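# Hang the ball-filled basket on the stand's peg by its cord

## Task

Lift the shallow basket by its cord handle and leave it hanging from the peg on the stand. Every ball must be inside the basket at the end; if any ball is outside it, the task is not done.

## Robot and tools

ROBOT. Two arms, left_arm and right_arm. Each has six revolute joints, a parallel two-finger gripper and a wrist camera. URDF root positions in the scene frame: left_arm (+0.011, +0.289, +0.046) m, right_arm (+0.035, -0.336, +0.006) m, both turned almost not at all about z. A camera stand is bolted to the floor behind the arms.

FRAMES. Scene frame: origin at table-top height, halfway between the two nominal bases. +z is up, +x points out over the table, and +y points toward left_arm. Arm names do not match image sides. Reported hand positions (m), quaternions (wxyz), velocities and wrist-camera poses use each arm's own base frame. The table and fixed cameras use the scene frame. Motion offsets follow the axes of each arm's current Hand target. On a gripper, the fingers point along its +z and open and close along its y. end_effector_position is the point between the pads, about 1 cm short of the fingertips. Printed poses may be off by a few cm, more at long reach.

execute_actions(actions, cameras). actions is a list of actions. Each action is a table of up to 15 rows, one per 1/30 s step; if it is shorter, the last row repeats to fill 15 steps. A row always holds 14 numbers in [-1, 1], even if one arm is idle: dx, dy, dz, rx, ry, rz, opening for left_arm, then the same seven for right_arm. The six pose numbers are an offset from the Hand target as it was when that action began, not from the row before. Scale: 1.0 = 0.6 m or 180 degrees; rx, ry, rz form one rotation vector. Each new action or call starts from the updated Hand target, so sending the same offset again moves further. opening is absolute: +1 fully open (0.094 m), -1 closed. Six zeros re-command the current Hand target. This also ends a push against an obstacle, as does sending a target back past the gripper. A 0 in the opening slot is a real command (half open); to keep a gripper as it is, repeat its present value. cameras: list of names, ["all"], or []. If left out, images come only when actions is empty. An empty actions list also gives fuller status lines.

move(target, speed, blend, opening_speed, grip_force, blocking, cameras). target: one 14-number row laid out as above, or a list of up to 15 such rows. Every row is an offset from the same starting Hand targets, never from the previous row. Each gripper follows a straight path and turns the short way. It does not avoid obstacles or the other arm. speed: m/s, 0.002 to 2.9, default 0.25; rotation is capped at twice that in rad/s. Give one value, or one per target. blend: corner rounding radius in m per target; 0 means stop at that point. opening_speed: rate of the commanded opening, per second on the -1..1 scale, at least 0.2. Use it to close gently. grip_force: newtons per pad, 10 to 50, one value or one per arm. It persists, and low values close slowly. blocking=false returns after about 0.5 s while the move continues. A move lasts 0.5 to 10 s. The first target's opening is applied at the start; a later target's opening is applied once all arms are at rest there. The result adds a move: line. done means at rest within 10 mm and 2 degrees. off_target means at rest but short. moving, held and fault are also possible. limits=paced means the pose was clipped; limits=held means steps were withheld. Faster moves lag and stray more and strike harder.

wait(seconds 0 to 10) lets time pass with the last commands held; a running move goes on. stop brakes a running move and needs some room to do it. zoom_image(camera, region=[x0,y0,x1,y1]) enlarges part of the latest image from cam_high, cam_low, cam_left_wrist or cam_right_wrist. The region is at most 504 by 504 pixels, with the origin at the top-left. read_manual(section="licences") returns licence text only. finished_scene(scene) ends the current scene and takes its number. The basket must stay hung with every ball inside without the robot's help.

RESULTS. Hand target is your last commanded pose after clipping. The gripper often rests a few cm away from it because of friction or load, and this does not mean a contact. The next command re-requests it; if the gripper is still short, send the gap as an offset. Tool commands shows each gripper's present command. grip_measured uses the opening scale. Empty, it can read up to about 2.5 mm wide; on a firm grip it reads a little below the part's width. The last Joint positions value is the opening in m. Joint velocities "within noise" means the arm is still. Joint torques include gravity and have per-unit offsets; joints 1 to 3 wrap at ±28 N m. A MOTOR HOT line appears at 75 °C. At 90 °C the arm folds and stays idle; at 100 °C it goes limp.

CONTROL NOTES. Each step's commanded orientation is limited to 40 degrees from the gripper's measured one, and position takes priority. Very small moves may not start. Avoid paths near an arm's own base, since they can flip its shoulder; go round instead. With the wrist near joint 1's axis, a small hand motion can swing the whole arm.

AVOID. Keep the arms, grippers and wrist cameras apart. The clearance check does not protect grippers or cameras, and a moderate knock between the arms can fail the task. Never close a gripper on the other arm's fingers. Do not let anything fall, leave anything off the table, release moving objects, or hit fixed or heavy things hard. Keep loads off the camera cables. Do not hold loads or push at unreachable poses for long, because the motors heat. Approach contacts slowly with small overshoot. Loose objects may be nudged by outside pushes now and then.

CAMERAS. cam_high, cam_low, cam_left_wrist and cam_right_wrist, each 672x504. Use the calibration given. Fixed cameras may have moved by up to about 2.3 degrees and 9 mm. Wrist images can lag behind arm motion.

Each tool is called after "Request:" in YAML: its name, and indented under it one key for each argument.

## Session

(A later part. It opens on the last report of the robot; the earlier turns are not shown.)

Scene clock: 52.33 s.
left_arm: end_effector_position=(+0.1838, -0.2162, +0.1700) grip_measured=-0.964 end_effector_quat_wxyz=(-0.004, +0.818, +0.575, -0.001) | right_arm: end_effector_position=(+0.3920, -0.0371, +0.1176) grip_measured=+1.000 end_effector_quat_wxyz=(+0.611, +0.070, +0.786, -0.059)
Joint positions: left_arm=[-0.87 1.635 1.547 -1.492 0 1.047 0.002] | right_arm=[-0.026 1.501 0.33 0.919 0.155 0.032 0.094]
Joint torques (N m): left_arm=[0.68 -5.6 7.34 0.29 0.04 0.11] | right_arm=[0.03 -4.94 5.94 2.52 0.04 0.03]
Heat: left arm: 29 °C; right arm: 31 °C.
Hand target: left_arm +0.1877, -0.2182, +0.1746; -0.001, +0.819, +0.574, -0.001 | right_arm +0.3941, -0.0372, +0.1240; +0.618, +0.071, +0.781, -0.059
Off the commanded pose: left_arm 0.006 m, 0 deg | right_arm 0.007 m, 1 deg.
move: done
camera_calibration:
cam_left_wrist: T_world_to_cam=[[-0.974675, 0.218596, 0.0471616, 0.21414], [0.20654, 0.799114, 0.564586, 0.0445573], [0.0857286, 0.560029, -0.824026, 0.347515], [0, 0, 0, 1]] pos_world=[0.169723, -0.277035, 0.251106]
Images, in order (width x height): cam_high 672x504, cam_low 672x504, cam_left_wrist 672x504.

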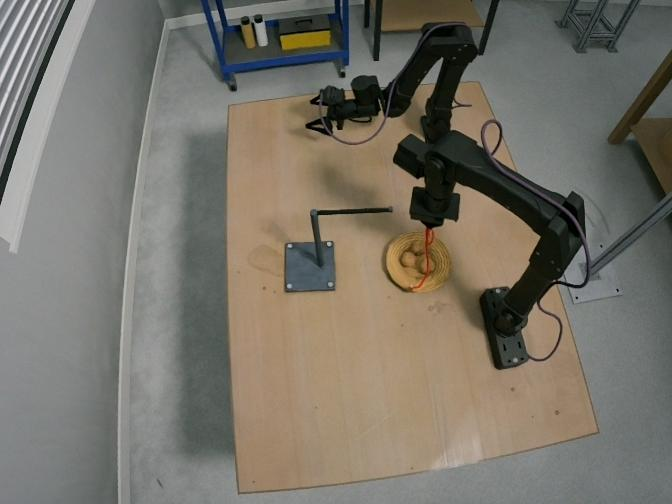

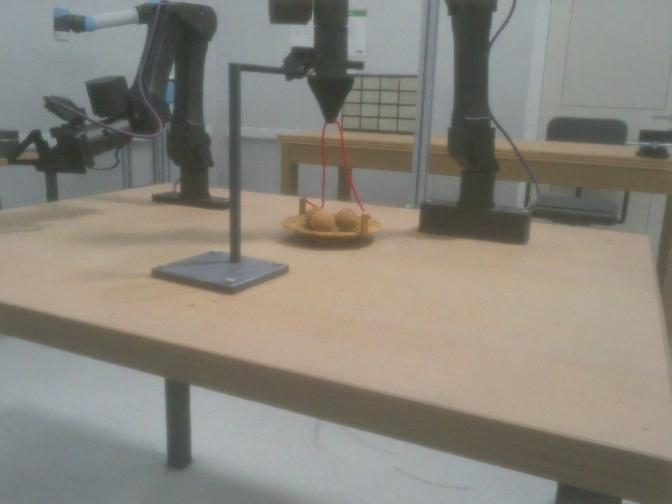

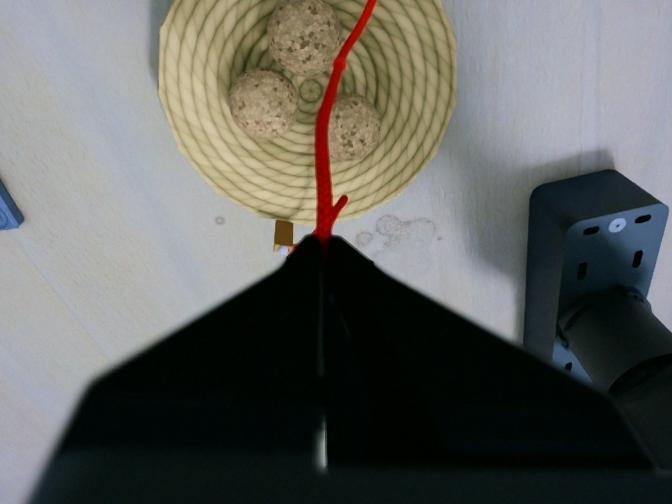

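Request:
move:
  target: [0,0.0,-0.03,0,0,0,-1,0,0,0,0,0,0,1]
  speed: 0.03
  cameras: ["cam_low"]

Request:
zoom_image:
  camera: "cam_low"
  region: [260, 100, 460, 260]

Request:
move:
  target: [0,0.0,0,0,0,0,-0.95,0,0,0,0,0,0,1]
  opening_speed: 0.2
  cameras: ["cam_low"]

Request:
zoom_image:
  camera: "cam_low"
  region: [260, 100, 460, 260]

Scene clock: 53.83 s.
left_arm: end_effector_position=(+0.1840, -0.2165, +0.1880) grip_measured=-0.964 end_effector_quat_wxyz=(-0.004, +0.818, +0.575, -0.001) | right_arm: end_effector_position=(+0.3920, -0.0371, +0.1176) grip_measured=+1.000 end_effector_quat_wxyz=(+0.611, +0.070, +0.786, -0.059)
Joint positions: left_arm=[-0.87 1.649 1.636 -1.566 0 1.047 0.002] | right_arm=[-0.026 1.501 0.33 0.919 0.155 0.032 0.094]
Joint torques (N m): left_arm=[0.7 -5.67 7.25 0.28 0.04 0.11] | right_arm=[0.02 -4.96 5.93 2.53 0.04 0.03]
Heat: left arm: 29 °C; right arm: 31 °C.
Hand target: left_arm +0.1877, -0.2181, +0.1927; -0.001, +0.819, +0.574, -0.001 | right_arm +0.3941, -0.0372, +0.1240; +0.618, +0.071, +0.781, -0.059
Off the commanded pose: left_arm 0.006 m, 0 deg | right_arm 0.007 m, 1 deg.
joint sent to its limit (left arm) — joint 4 (wrist pitch), lower limit. The joint targets still meet the commanded pose.
move: done
Images, in order (width x height): cam_low 672x504.

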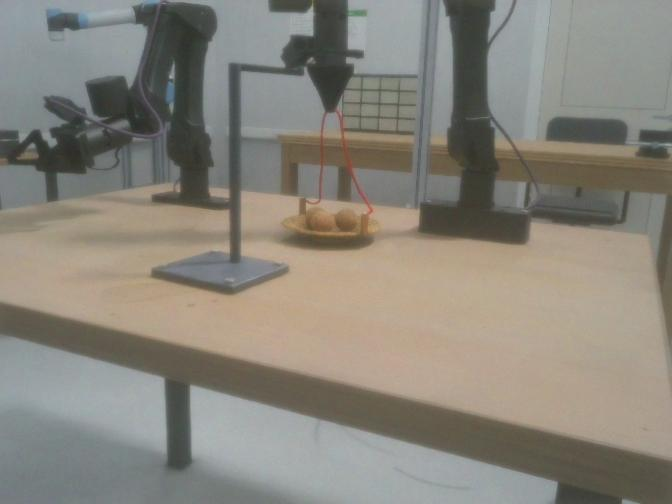

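Scaled by 2.520 from the camera's 672x504 image, which has a finer 960x720 frame.

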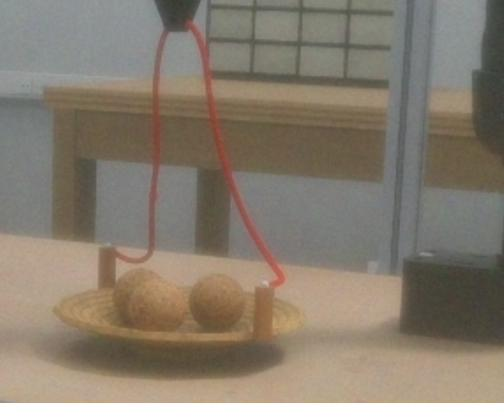

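Scene clock: 54.33 s.
left_arm: end_effector_position=(+0.1839, -0.2164, +0.1880) grip_measured=-0.948 end_effector_quat_wxyz=(-0.005, +0.818, +0.575, -0.001) | right_arm: end_effector_position=(+0.3920, -0.0371, +0.1176) grip_measured=+1.000 end_effector_quat_wxyz=(+0.611, +0.070, +0.786, -0.059)
Joint positions: left_arm=[-0.87 1.649 1.636 -1.567 0 1.047 0.002] | right_arm=[-0.026 1.501 0.33 0.919 0.155 0.032 0.094]
Joint torques (N m): left_arm=[0.7 -5.7 7.25 0.27 0.03 0.11] | right_arm=[0.01 -4.94 5.91 2.52 0.04 0.03]
Heat: left arm: 30 °C; right arm: 31 °C.
Hand target: left_arm +0.1877, -0.2181, +0.1927; -0.001, +0.819, +0.574, -0.001 | right_arm +0.3941, -0.0372, +0.1240; +0.618, +0.071, +0.781, -0.059
Off the commanded pose: left_arm 0.006 m, 0 deg | right_arm 0.007 m, 1 deg.
joint sent to its limit (left arm) — joint 4 (wrist pitch), lower limit. The joint targets still meet the commanded pose.
move: done
Images, in order (width x height): cam_low 672x504.

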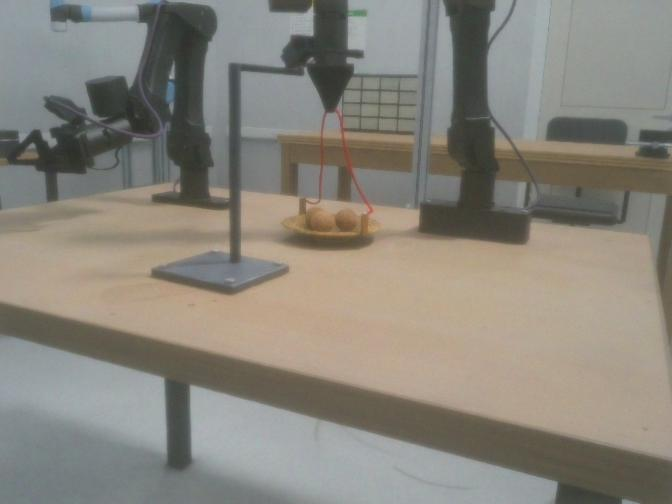

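Scaled by 2.520 from the camera's 672x504 image, which has a finer 960x720 frame.

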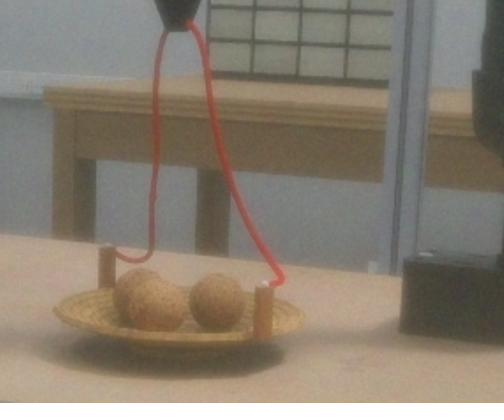

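Request:
move:
  target: [0,0.0,-0.03,0,0,0,-1,0,0,0,0,0,0,1]
  speed: 0.03
  cameras: ["cam_low"]

Request:
zoom_image:
  camera: "cam_low"
  region: [260, 80, 460, 260]

Scene clock: 55.43 s.
left_arm: end_effector_position=(+0.1858, -0.2186, +0.1956) grip_measured=-0.964 end_effector_quat_wxyz=(+0.010, +0.818, +0.575, +0.001) | right_arm: end_effector_position=(+0.3920, -0.0371, +0.1176) grip_measured=+1.000 end_effector_quat_wxyz=(+0.611, +0.070, +0.786, -0.059)
Joint positions: left_arm=[-0.87 1.639 1.656 -1.568 0 1.047 0.002] | right_arm=[-0.026 1.501 0.33 0.919 0.155 0.032 0.094]
Joint torques (N m): left_arm=[0.7 -8.53 7.23 0.34 0.03 0.11] | right_arm=[0.02 -4.94 5.94 2.53 0.04 0.04]
Heat: left arm: 30 °C; right arm: 31 °C.
Hand target: left_arm +0.1878, -0.2182, +0.2106; -0.001, +0.819, +0.574, -0.001 | right_arm +0.3941, -0.0372, +0.1240; +0.618, +0.071, +0.781, -0.059
Off the commanded pose: left_arm 0.015 m, 1 deg | right_arm 0.007 m, 1 deg.
joint sent to its limit (left arm) — joint 4 (wrist pitch), lower limit. The joint targets are off in orientation, not in position.
move: off_target (left_arm)
Images, in order (width x height): cam_low 672x504.

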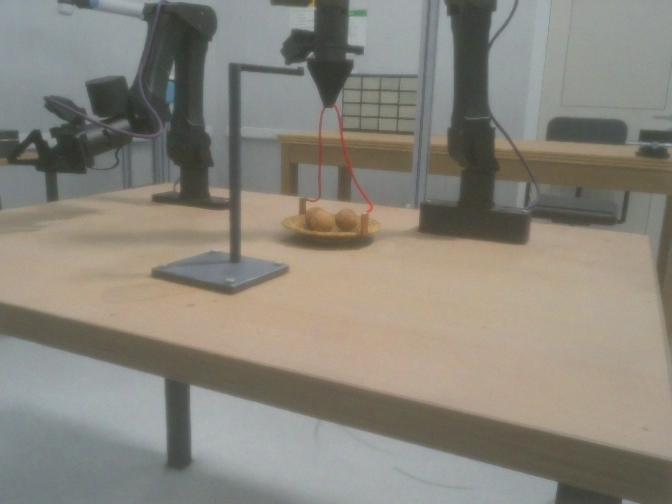

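Scaled by 2.520 from the camera's 672x504 image, which has a finer 960x720 frame.

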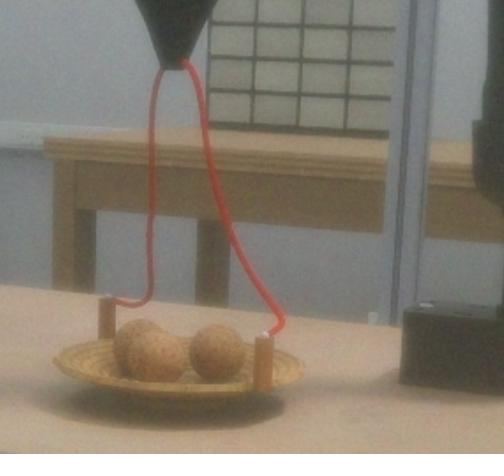

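Request:
move:
  target: [0,0.0,-0.02,-0.051,-0.161,-0.19,-1,0,0,0,0,0,0,1]
  speed: 0.1
  cameras: ["cam_high","cam_low","cam_left_wrist"]

Request:
zoom_image:
  camera: "cam_low"
  region: [260, 80, 460, 260]

Scene clock: 60.20 s.
left_arm: end_effector_position=(+0.1902, -0.2185, +0.2206) grip_measured=-0.964 end_effector_quat_wxyz=(+0.197, +0.590, +0.768, -0.150) | right_arm: end_effector_position=(+0.3920, -0.0371, +0.1176) grip_measured=+1.000 end_effector_quat_wxyz=(+0.611, +0.070, +0.786, -0.059)
Joint positions: left_arm=[-0.683 1.283 1.33 -1.2 0.283 0.567 0.002] | right_arm=[-0.026 1.501 0.33 0.919 0.155 0.032 0.094]
Joint torques (N m): left_arm=[0.55 -5.31 4.51 1.35 0.31 -0.03] | right_arm=[0.01 -4.93 5.94 2.52 0.04 0.04]
Heat: left arm: 29 °C; right arm: 31 °C.
Hand target: left_arm +0.1879, -0.2181, +0.2226; +0.204, +0.588, +0.767, -0.157 | right_arm +0.3941, -0.0372, +0.1240; +0.618, +0.071, +0.781, -0.059
Off the commanded pose: left_arm 0.003 m, 1 deg | right_arm 0.007 m, 1 deg.
move: done
camera_calibration:
cam_left_wrist: T_world_to_cam=[[-0.934695, -0.343114, 0.09283, 0.0781312], [-0.334474, 0.937401, 0.0969903, 0.252764], [-0.120298, 0.0596072, -0.990947, 0.356601], [0, 0, 0, 1]] pos_world=[0.20047, -0.231389, 0.321604]
Images, in order (width x height): cam_high 672x504, cam_low 672x504, cam_left_wrist 672x504.

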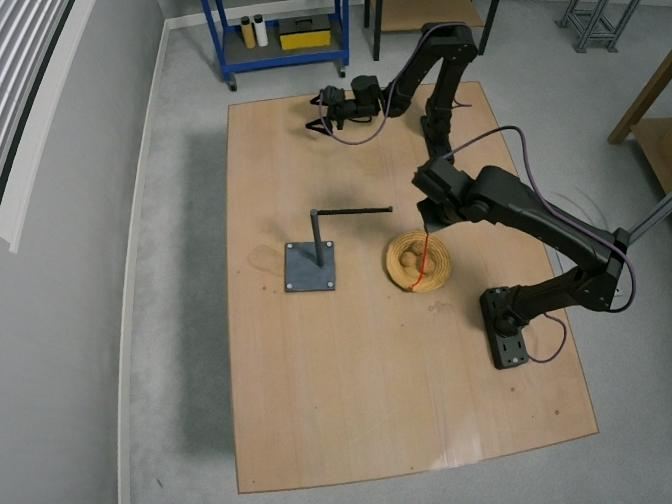

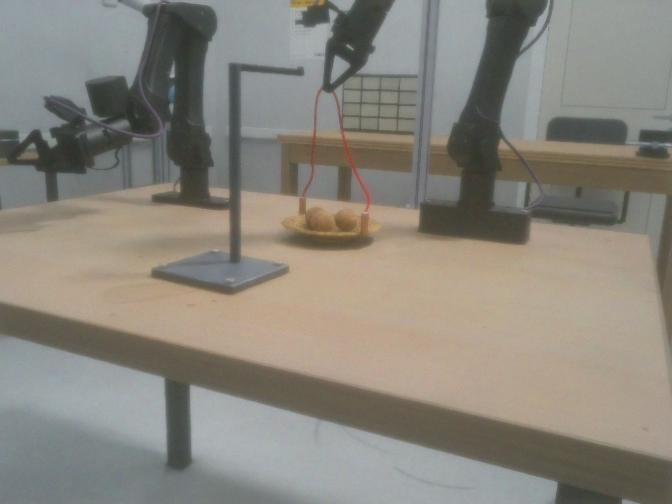

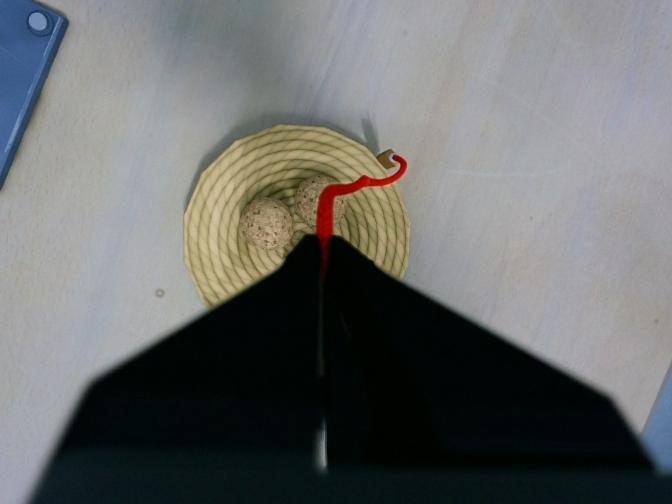

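Scaled by 2.520 from the camera's 672x504 image, which has a finer 960x720 frame.

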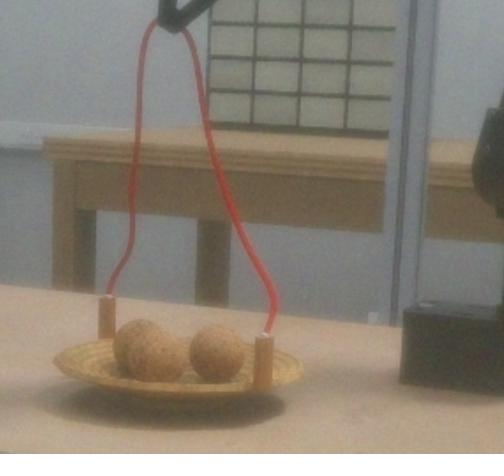

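Request:
move:
  target: [-0.0332,0.0,-0.0579,0,0,0,-1,0,0,0,0,0,0,1]
  speed: 0.025
  cameras: ["cam_high","cam_low","cam_left_wrist"]

Request:
zoom_image:
  camera: "cam_low"
  region: [240, 60, 440, 260]

Scene clock: 62.50 s.
left_arm: end_effector_position=(+0.1839, -0.2134, +0.2486) grip_measured=-0.964 end_effector_quat_wxyz=(+0.184, +0.590, +0.772, -0.150) | right_arm: end_effector_position=(+0.3920, -0.0371, +0.1176) grip_measured=+1.000 end_effector_quat_wxyz=(+0.611, +0.070, +0.786, -0.059)
Joint positions: left_arm=[-0.683 1.315 1.481 -1.346 0.284 0.566 0.002] | right_arm=[-0.026 1.501 0.33 0.919 0.155 0.032 0.094]
Joint torques (N m): left_arm=[0.61 -3.58 8.21 1.23 0.3 -0.01] | right_arm=[0.02 -4.93 5.93 2.52 0.05 0.03]
Heat: left arm: 30 °C; right arm: 31 °C.
Hand target: left_arm +0.1879, -0.2181, +0.2627; +0.204, +0.588, +0.767, -0.157 | right_arm +0.3941, -0.0372, +0.1240; +0.618, +0.071, +0.781, -0.059
Off the commanded pose: left_arm 0.015 m, 3 deg | right_arm 0.007 m, 1 deg.
move: off_target (left_arm)
camera_calibration:
cam_left_wrist: T_world_to_cam=[[-0.932375, -0.345279, 0.107047, 0.0668834], [-0.332691, 0.935434, 0.119501, 0.236817], [-0.141396, 0.075806, -0.987046, 0.389728], [0, 0, 0, 1]] pos_world=[0.196253, -0.227976, 0.34922]
Images, in order (width x height): cam_high 672x504, cam_low 672x504, cam_left_wrist 672x504.

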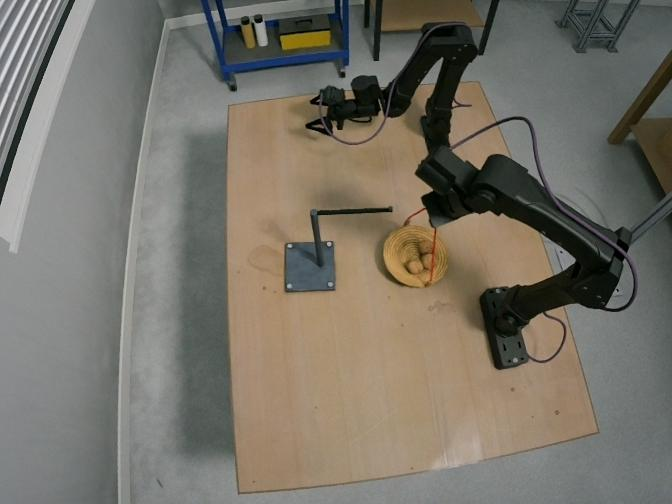

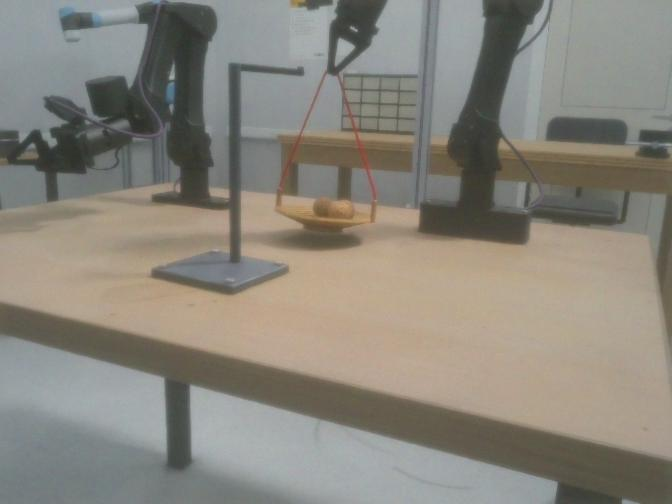

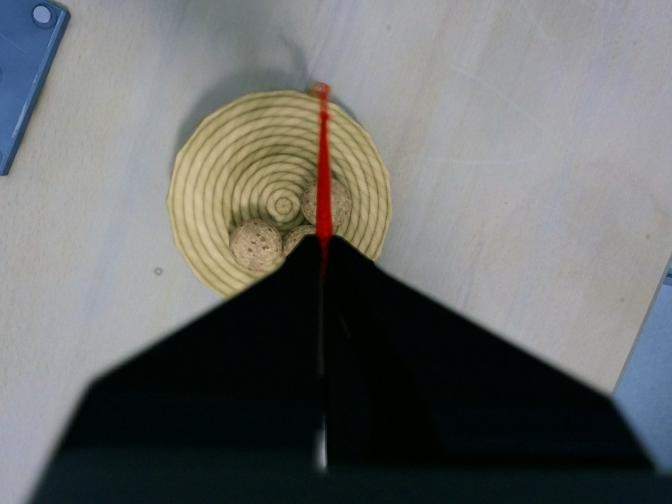

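Scaled by 2.520 from the camera's 672x504 image, which has a finer 960x720 frame.

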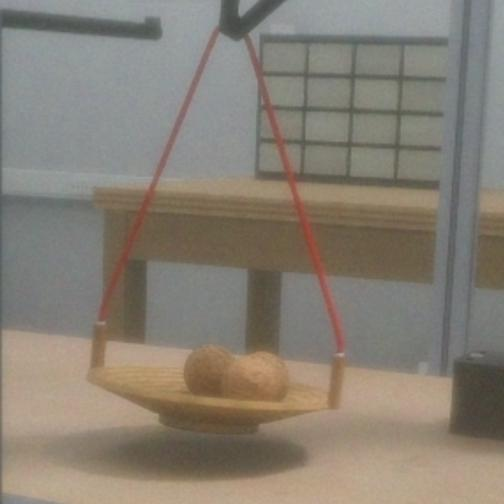

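Request:
move:
  target: [-0.0528,-0.0086,-0.0274,0,0,0,-1,0,0,0,0,0,0,1]
  speed: 0.04
  cameras: ["cam_high","cam_low"]

Request:
zoom_image:
  camera: "cam_low"
  region: [220, 40, 420, 240]

Request:
zoom_image:
  camera: "cam_high"
  region: [300, 160, 460, 310]

Scene clock: 64.33 s.
left_arm: end_effector_position=(+0.1860, -0.2325, +0.2797) grip_measured=-0.964 end_effector_quat_wxyz=(+0.184, +0.587, +0.774, -0.151) | right_arm: end_effector_position=(+0.3920, -0.0371, +0.1176) grip_measured=+1.000 end_effector_quat_wxyz=(+0.611, +0.070, +0.786, -0.059)
Joint positions: left_arm=[-0.742 1.411 1.688 -1.439 0.262 0.502 0.002] | right_arm=[-0.026 1.501 0.33 0.919 0.155 0.032 0.094]
Joint torques (N m): left_arm=[-0.39 -4.15 7.94 1.28 0.22 -0.02] | right_arm=[0.02 -4.94 5.94 2.53 0.04 0.03]
Heat: left arm: 30 °C; right arm: 31 °C.
Hand target: left_arm +0.1880, -0.2381, +0.2927; +0.204, +0.588, +0.767, -0.157 | right_arm +0.3941, -0.0372, +0.1240; +0.618, +0.071, +0.781, -0.059
Off the commanded pose: left_arm 0.014 m, 3 deg | right_arm 0.007 m, 1 deg.
move: off_target (left_arm)
Images, in order (width x height): cam_high 672x504, cam_low 672x504.

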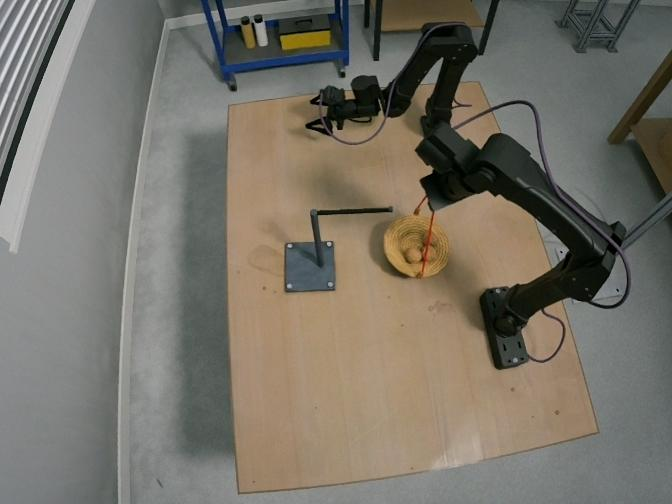

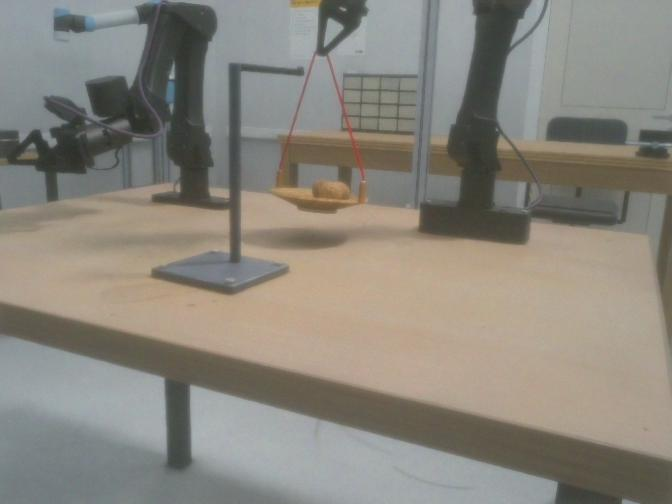

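Scaled by 2.520 from the camera's 672x504 image, which has a finer 960x720 frame.

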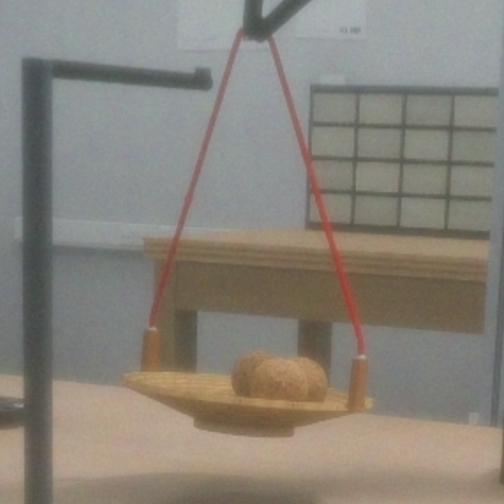

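Scaled by 3.150 from the camera's 672x504 image, which has a finer 960x720 frame.

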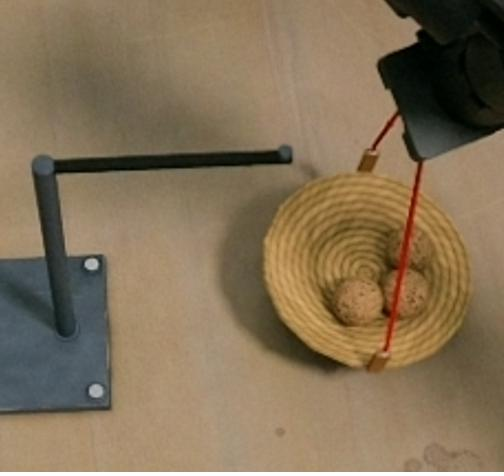

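Request:
move:
  target: [-0.016,0.084,-0.0102,0,0,0,-1,0,0,0,0,0,0,1]
  speed: 0.05
  cameras: ["cam_high","cam_low","cam_left_wrist"]

Request:
zoom_image:
  camera: "cam_low"
  region: [220, 40, 420, 240]

Request:
zoom_image:
  camera: "cam_high"
  region: [300, 160, 460, 310]

Scene clock: 66.40 s.
left_arm: end_effector_position=(+0.2359, -0.2252, +0.2901) grip_measured=-0.964 end_effector_quat_wxyz=(+0.184, +0.585, +0.776, -0.148) | right_arm: end_effector_position=(+0.3920, -0.0371, +0.1176) grip_measured=+1.000 end_effector_quat_wxyz=(+0.611, +0.070, +0.786, -0.059)
Joint positions: left_arm=[-0.596 1.572 1.888 -1.518 0.31 0.637 0.002] | right_arm=[-0.026 1.501 0.33 0.919 0.155 0.032 0.094]
Joint torques (N m): left_arm=[0.43 -5.55 7.71 1.18 0.39 0.1] | right_arm=[-0.01 -4.94 5.93 2.52 0.04 0.04]
Heat: left arm: 30 °C; right arm: 31 °C.
Hand target: left_arm +0.2380, -0.2300, +0.3028; +0.204, +0.588, +0.767, -0.157 | right_arm +0.3941, -0.0372, +0.1240; +0.618, +0.071, +0.781, -0.059
Off the commanded pose: left_arm 0.014 m, 3 deg | right_arm 0.007 m, 1 deg.
move: off_target (left_arm)
camera_calibration:
cam_left_wrist: T_world_to_cam=[[-0.927224, -0.35892, 0.106919, 0.102671], [-0.346215, 0.930358, 0.120704, 0.261897], [-0.142796, 0.0749025, -0.986914, 0.438954], [0, 0, 0, 1]] pos_world=[0.248553, -0.239686, 0.390621]
Images, in order (width x height): cam_high 672x504, cam_low 672x504, cam_left_wrist 672x504.

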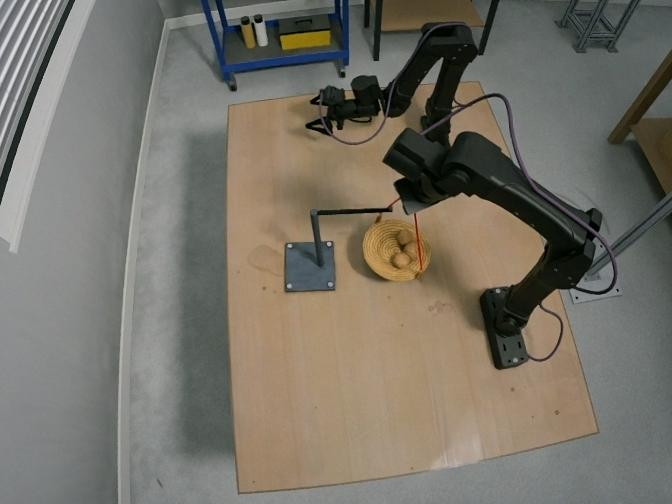

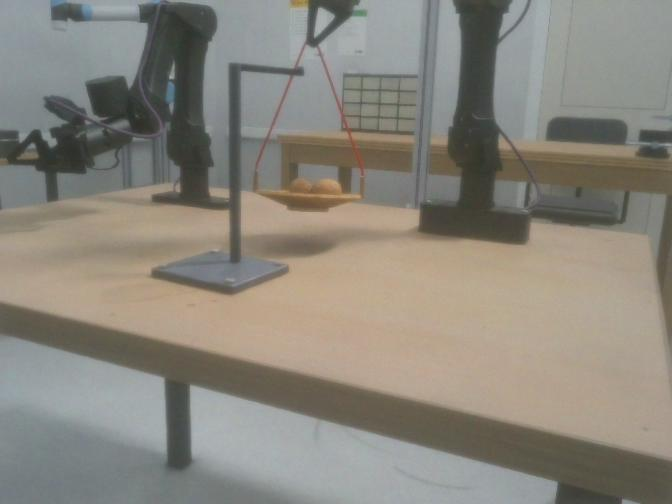

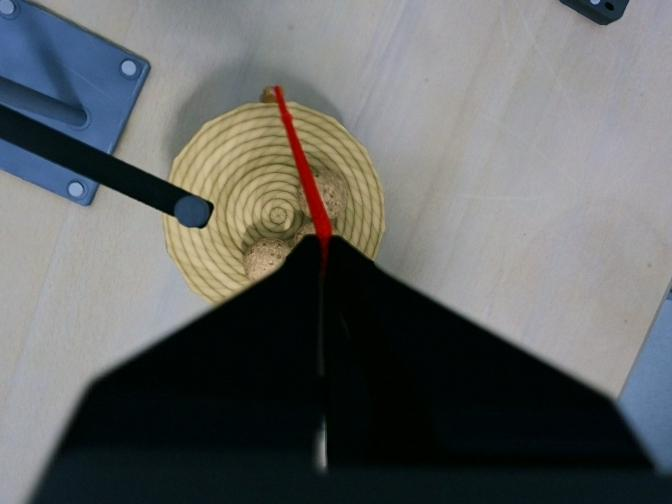

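Scaled by 2.520 from the camera's 672x504 image, which has a finer 960x720 frame.

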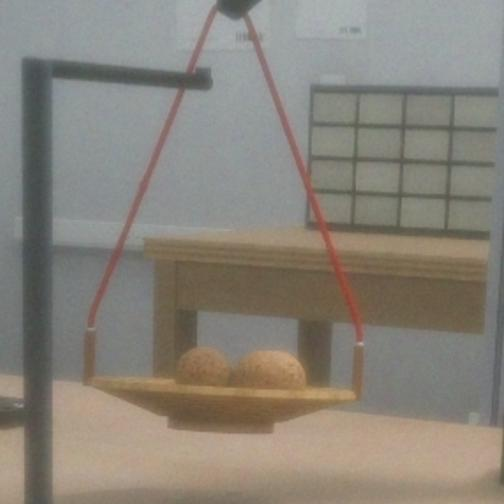

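Scaled by 3.150 from the camera's 672x504 image, which has a finer 960x720 frame.

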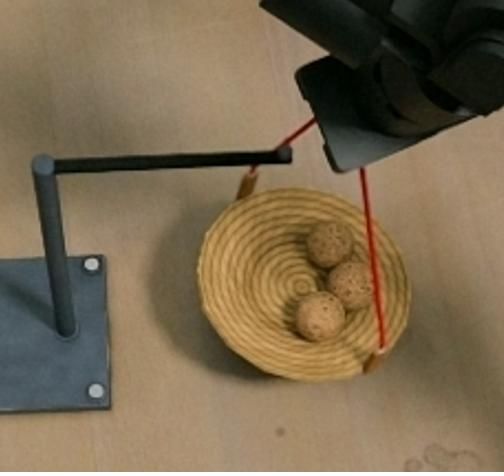

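Request:
move:
  target: [0.004,0.004,-0.022,0.069,0,0.121,-1,0,0,0,0,0,0,1]
  speed: 0.05
  cameras: ["cam_high","cam_low","cam_left_wrist"]

Request:
zoom_image:
  camera: "cam_low"
  region: [220, 40, 420, 240]

Request:
zoom_image:
  camera: "cam_high"
  region: [300, 160, 460, 310]

Scene clock: 71.60 s.
left_arm: end_effector_position=(+0.2416, -0.2189, +0.3011) grip_measured=-0.964 end_effector_quat_wxyz=(+0.222, +0.718, +0.638, -0.169) | right_arm: end_effector_position=(+0.3920, -0.0371, +0.1176) grip_measured=+1.000 end_effector_quat_wxyz=(+0.611, +0.070, +0.786, -0.059)
Joint positions: left_arm=[-0.486 1.61 1.946 -1.58 0.47 1.123 0.002] | right_arm=[-0.026 1.501 0.33 0.919 0.155 0.032 0.094]
Joint torques (N m): left_arm=[0.55 -7.31 5.67 1.06 0.57 0.11] | right_arm=[0.01 -4.96 5.93 2.52 0.04 0.03]
Heat: left arm: 30 °C; right arm: 31 °C.
Hand target: left_arm +0.2381, -0.2211, +0.3130; +0.166, +0.740, +0.621, -0.197 | right_arm +0.3941, -0.0372, +0.1240; +0.618, +0.071, +0.781, -0.059
Off the commanded pose: left_arm 0.013 m, 8 deg | right_arm 0.007 m, 1 deg.
joint read past its limit (left arm) — joint 4 (wrist pitch), lower limit.
joint sent to its limit (left arm) — joint 4 (wrist pitch), lower limit. The joint targets are off in orientation, not in position.
move: off_target (left_arm)
camera_calibration:
cam_left_wrist: T_world_to_cam=[[-0.999986, 0.00311392, -0.00420113, 0.239299], [0.00297976, 0.999497, 0.0315705, 0.214349], [0.00429733, 0.0315576, -0.999493, 0.408996], [0, 0, 0, 1]] pos_world=[0.2369, -0.227893, 0.403027]
Images, in order (width x height): cam_high 672x504, cam_low 672x504, cam_left_wrist 672x504.

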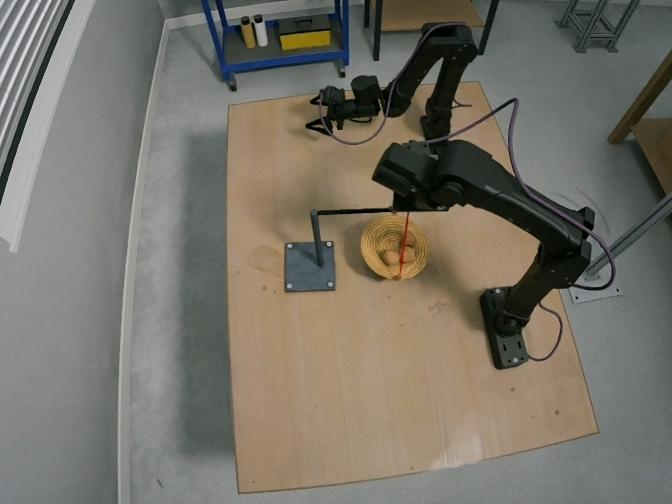

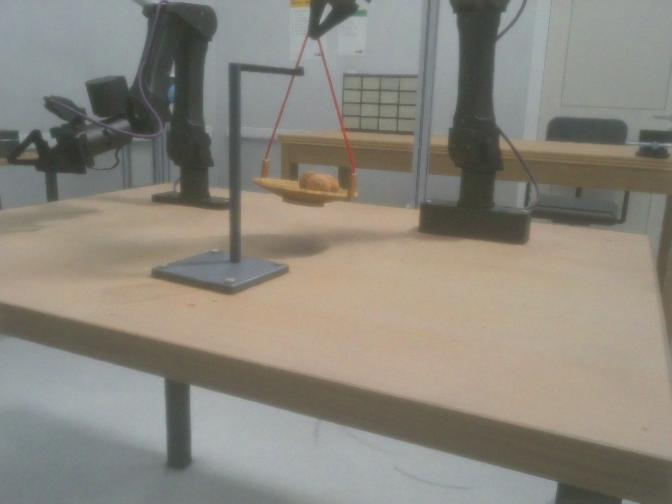

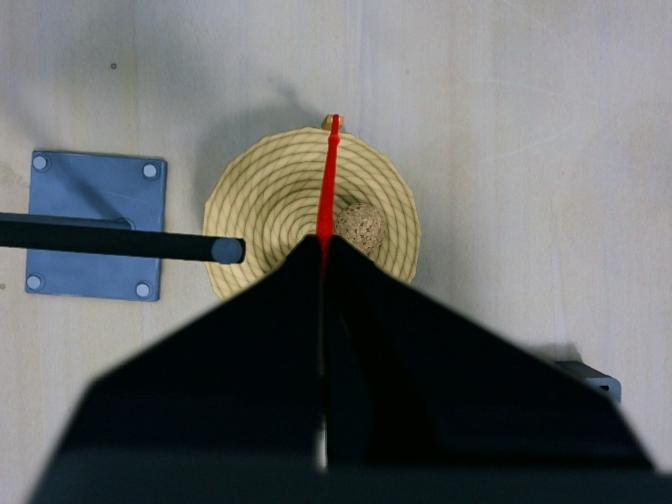

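Scaled by 2.520 from the camera's 672x504 image, which has a finer 960x720 frame.

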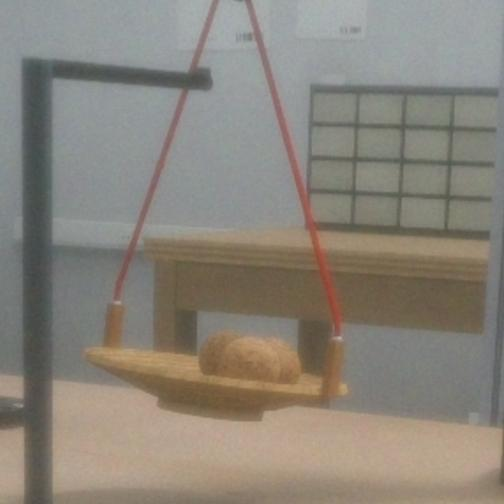

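Scaled by 3.150 from the camera's 672x504 image, which has a finer 960x720 frame.

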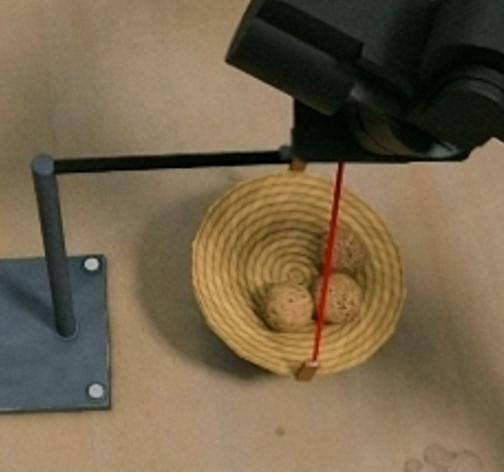

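Request:
move:
  target: [0.0243,0.11,-0.0138,0,0,0,-1,0,0,0,0,0,0,1]
  speed: 0.03
  cameras: ["cam_high","cam_low","cam_left_wrist"]

Request:
zoom_image:
  camera: "cam_low"
  region: [200, 10, 400, 210]

Request:
zoom_image:
  camera: "cam_high"
  region: [300, 160, 460, 310]

Scene clock: 74.93 s.
left_arm: end_effector_position=(+0.3039, -0.2114, +0.3001) grip_measured=-0.964 end_effector_quat_wxyz=(+0.246, +0.709, +0.642, -0.157) | right_arm: end_effector_position=(+0.3920, -0.0371, +0.1176) grip_measured=+1.000 end_effector_quat_wxyz=(+0.611, +0.070, +0.786, -0.059)
Joint positions: left_arm=[-0.376 1.78 2.125 -1.58 0.497 1.209 0.002] | right_arm=[-0.026 1.501 0.33 0.919 0.155 0.032 0.094]
Joint torques (N m): left_arm=[0.53 -7.19 7.51 1.08 0.59 0.11] | right_arm=[0.02 -4.94 5.94 2.53 0.04 0.03]
Heat: left arm: 30 °C; right arm: 31 °C.
Hand target: left_arm +0.3060, -0.2162, +0.3130; +0.166, +0.740, +0.621, -0.198 | right_arm +0.3941, -0.0372, +0.1240; +0.618, +0.071, +0.781, -0.059
Off the commanded pose: left_arm 0.014 m, 11 deg | right_arm 0.007 m, 1 deg.
joint read past its limit (left arm) — joint 4 (wrist pitch), lower limit.
joint sent to its limit (left arm) — joint 4 (wrist pitch), lower limit. The joint targets are off in orientation, not in position.
move: off_target (left_arm)
camera_calibration:
cam_left_wrist: T_world_to_cam=[[-0.998539, -0.0271969, -0.0467013, 0.307432], [-0.0276859, 0.999568, 0.00985567, 0.222442], [0.0464131, 0.0111342, -0.99886, 0.390177], [0, 0, 0, 1]] pos_world=[0.295032, -0.21833, 0.401898]
Images, in order (width x height): cam_high 672x504, cam_low 672x504, cam_left_wrist 672x504.

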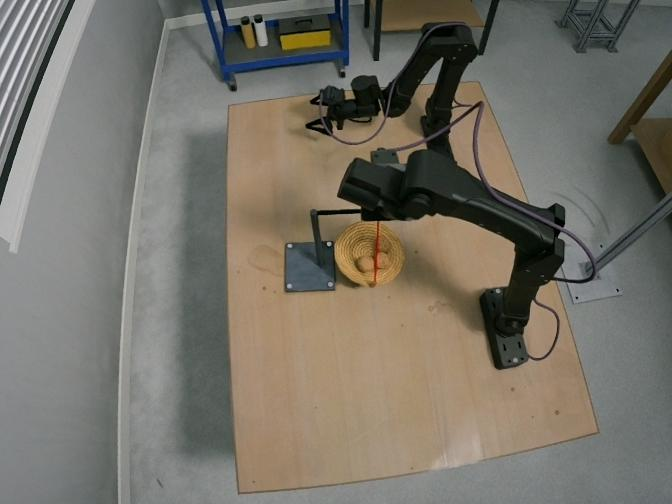

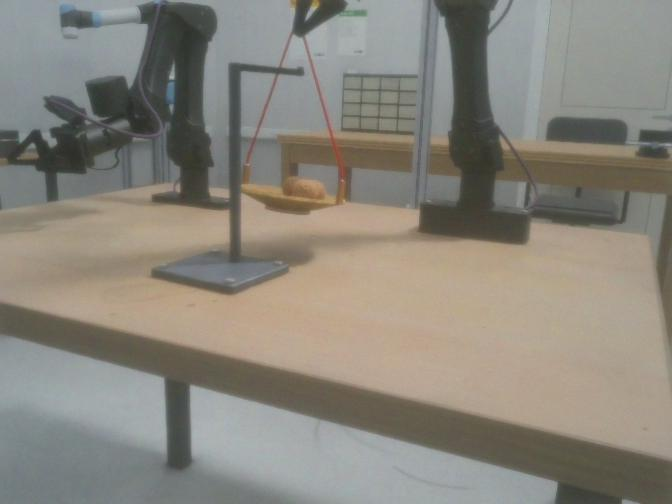

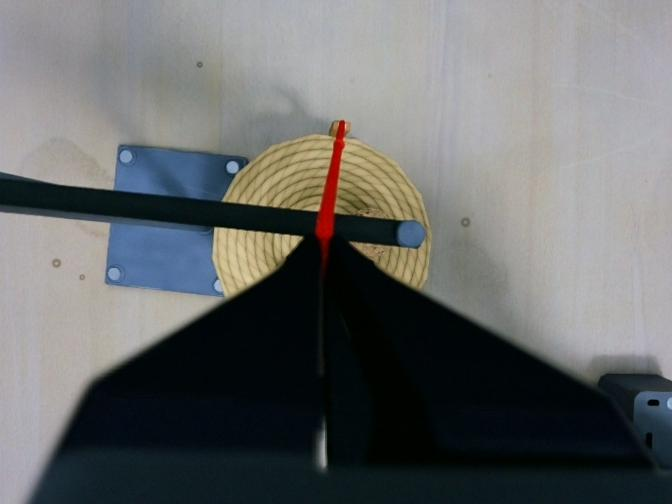

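Scaled by 2.520 from the camera's 672x504 image, which has a finer 960x720 frame.

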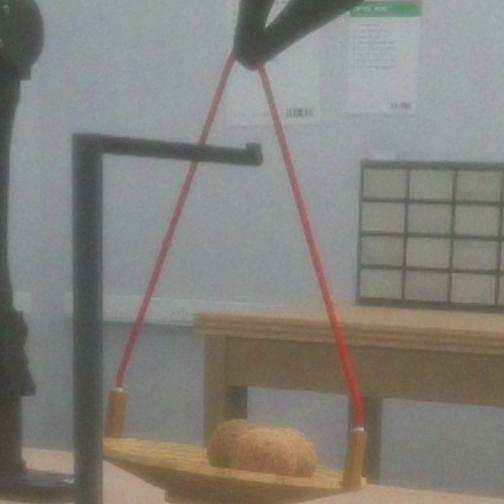

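Scaled by 3.150 from the camera's 672x504 image, which has a finer 960x720 frame.

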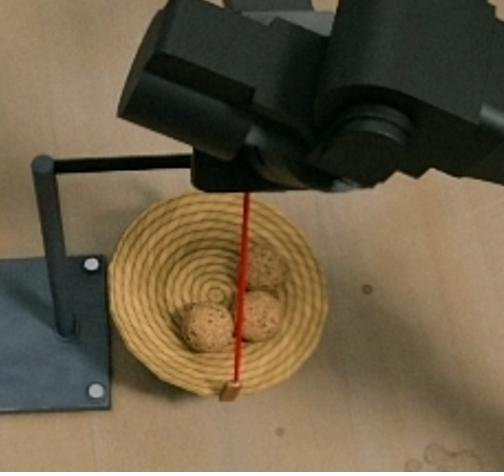

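Request:
move:
  target: [0.021,0.0015,0.0532,0,0,0,-1,0,0,0,0,0,0,1]
  speed: 0.03
  cameras: ["cam_low","cam_left_wrist"]

Request:
zoom_image:
  camera: "cam_low"
  region: [200, 10, 400, 210]

Scene clock: 79.20 s.
left_arm: end_effector_position=(+0.3085, -0.2163, +0.2812) grip_measured=-0.964 end_effector_quat_wxyz=(+0.224, +0.722, +0.634, -0.165) | right_arm: end_effector_position=(+0.3920, -0.0371, +0.1176) grip_measured=+1.000 end_effector_quat_wxyz=(+0.611, +0.070, +0.786, -0.059)
Joint positions: left_arm=[-0.384 1.825 2.113 -1.58 0.496 1.244 0.002] | right_arm=[-0.026 1.501 0.33 0.919 0.155 0.032 0.094]
Joint torques (N m): left_arm=[-0.44 -7.61 4.16 0.97 0.48 0.12] | right_arm=[0.02 -4.94 5.94 2.52 0.04 0.03]
Heat: left arm: 30 °C; right arm: 31 °C.
Hand target: left_arm +0.3060, -0.2212, +0.2791; +0.166, +0.741, +0.621, -0.197 | right_arm +0.3941, -0.0372, +0.1240; +0.618, +0.071, +0.781, -0.059
Off the commanded pose: left_arm 0.006 m, 8 deg | right_arm 0.007 m, 1 deg.
joint read past its limit (left arm) — joint 4 (wrist pitch), lower limit.
joint sent to its limit (left arm) — joint 4 (wrist pitch), lower limit. The joint targets are off in orientation, not in position.
move: off_target (left_arm)
camera_calibration:
cam_left_wrist: T_world_to_cam=[[-0.99984, 0.0113703, -0.013808, 0.310514], [0.0108851, 0.999338, 0.03472, 0.208743], [0.0141937, 0.0345642, -0.999302, 0.386251], [0, 0, 0, 1]] pos_world=[0.30271, -0.225486, 0.383021]
Images, in order (width x height): cam_low 672x504, cam_left_wrist 672x504.

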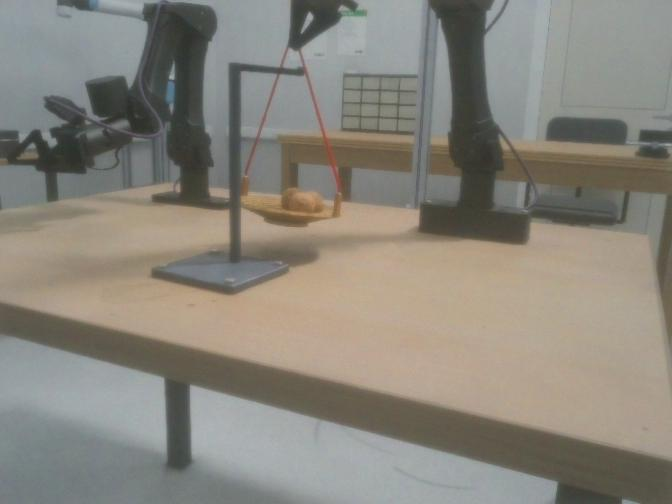

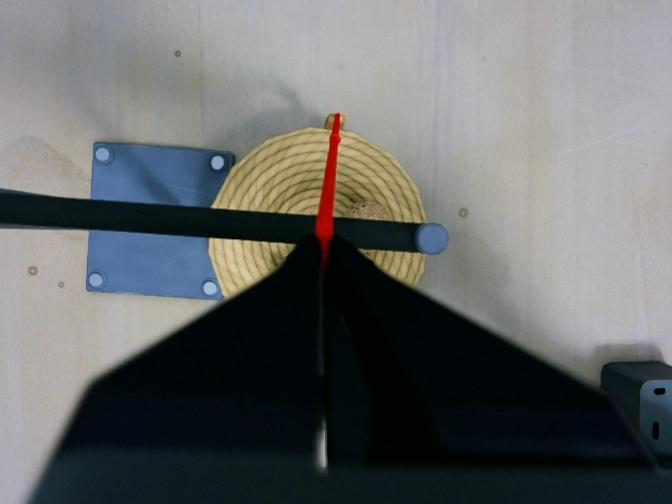

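Scaled by 2.520 from the camera's 672x504 image, which has a finer 960x720 frame.

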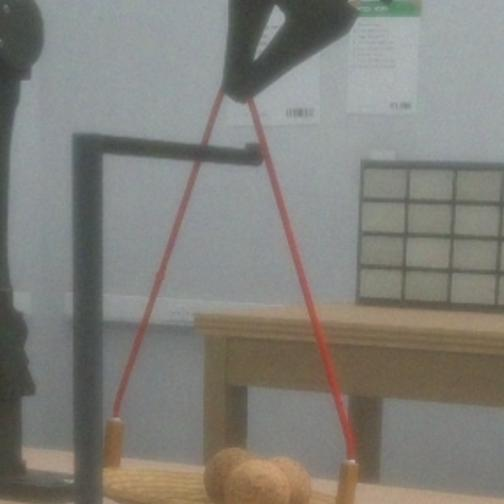

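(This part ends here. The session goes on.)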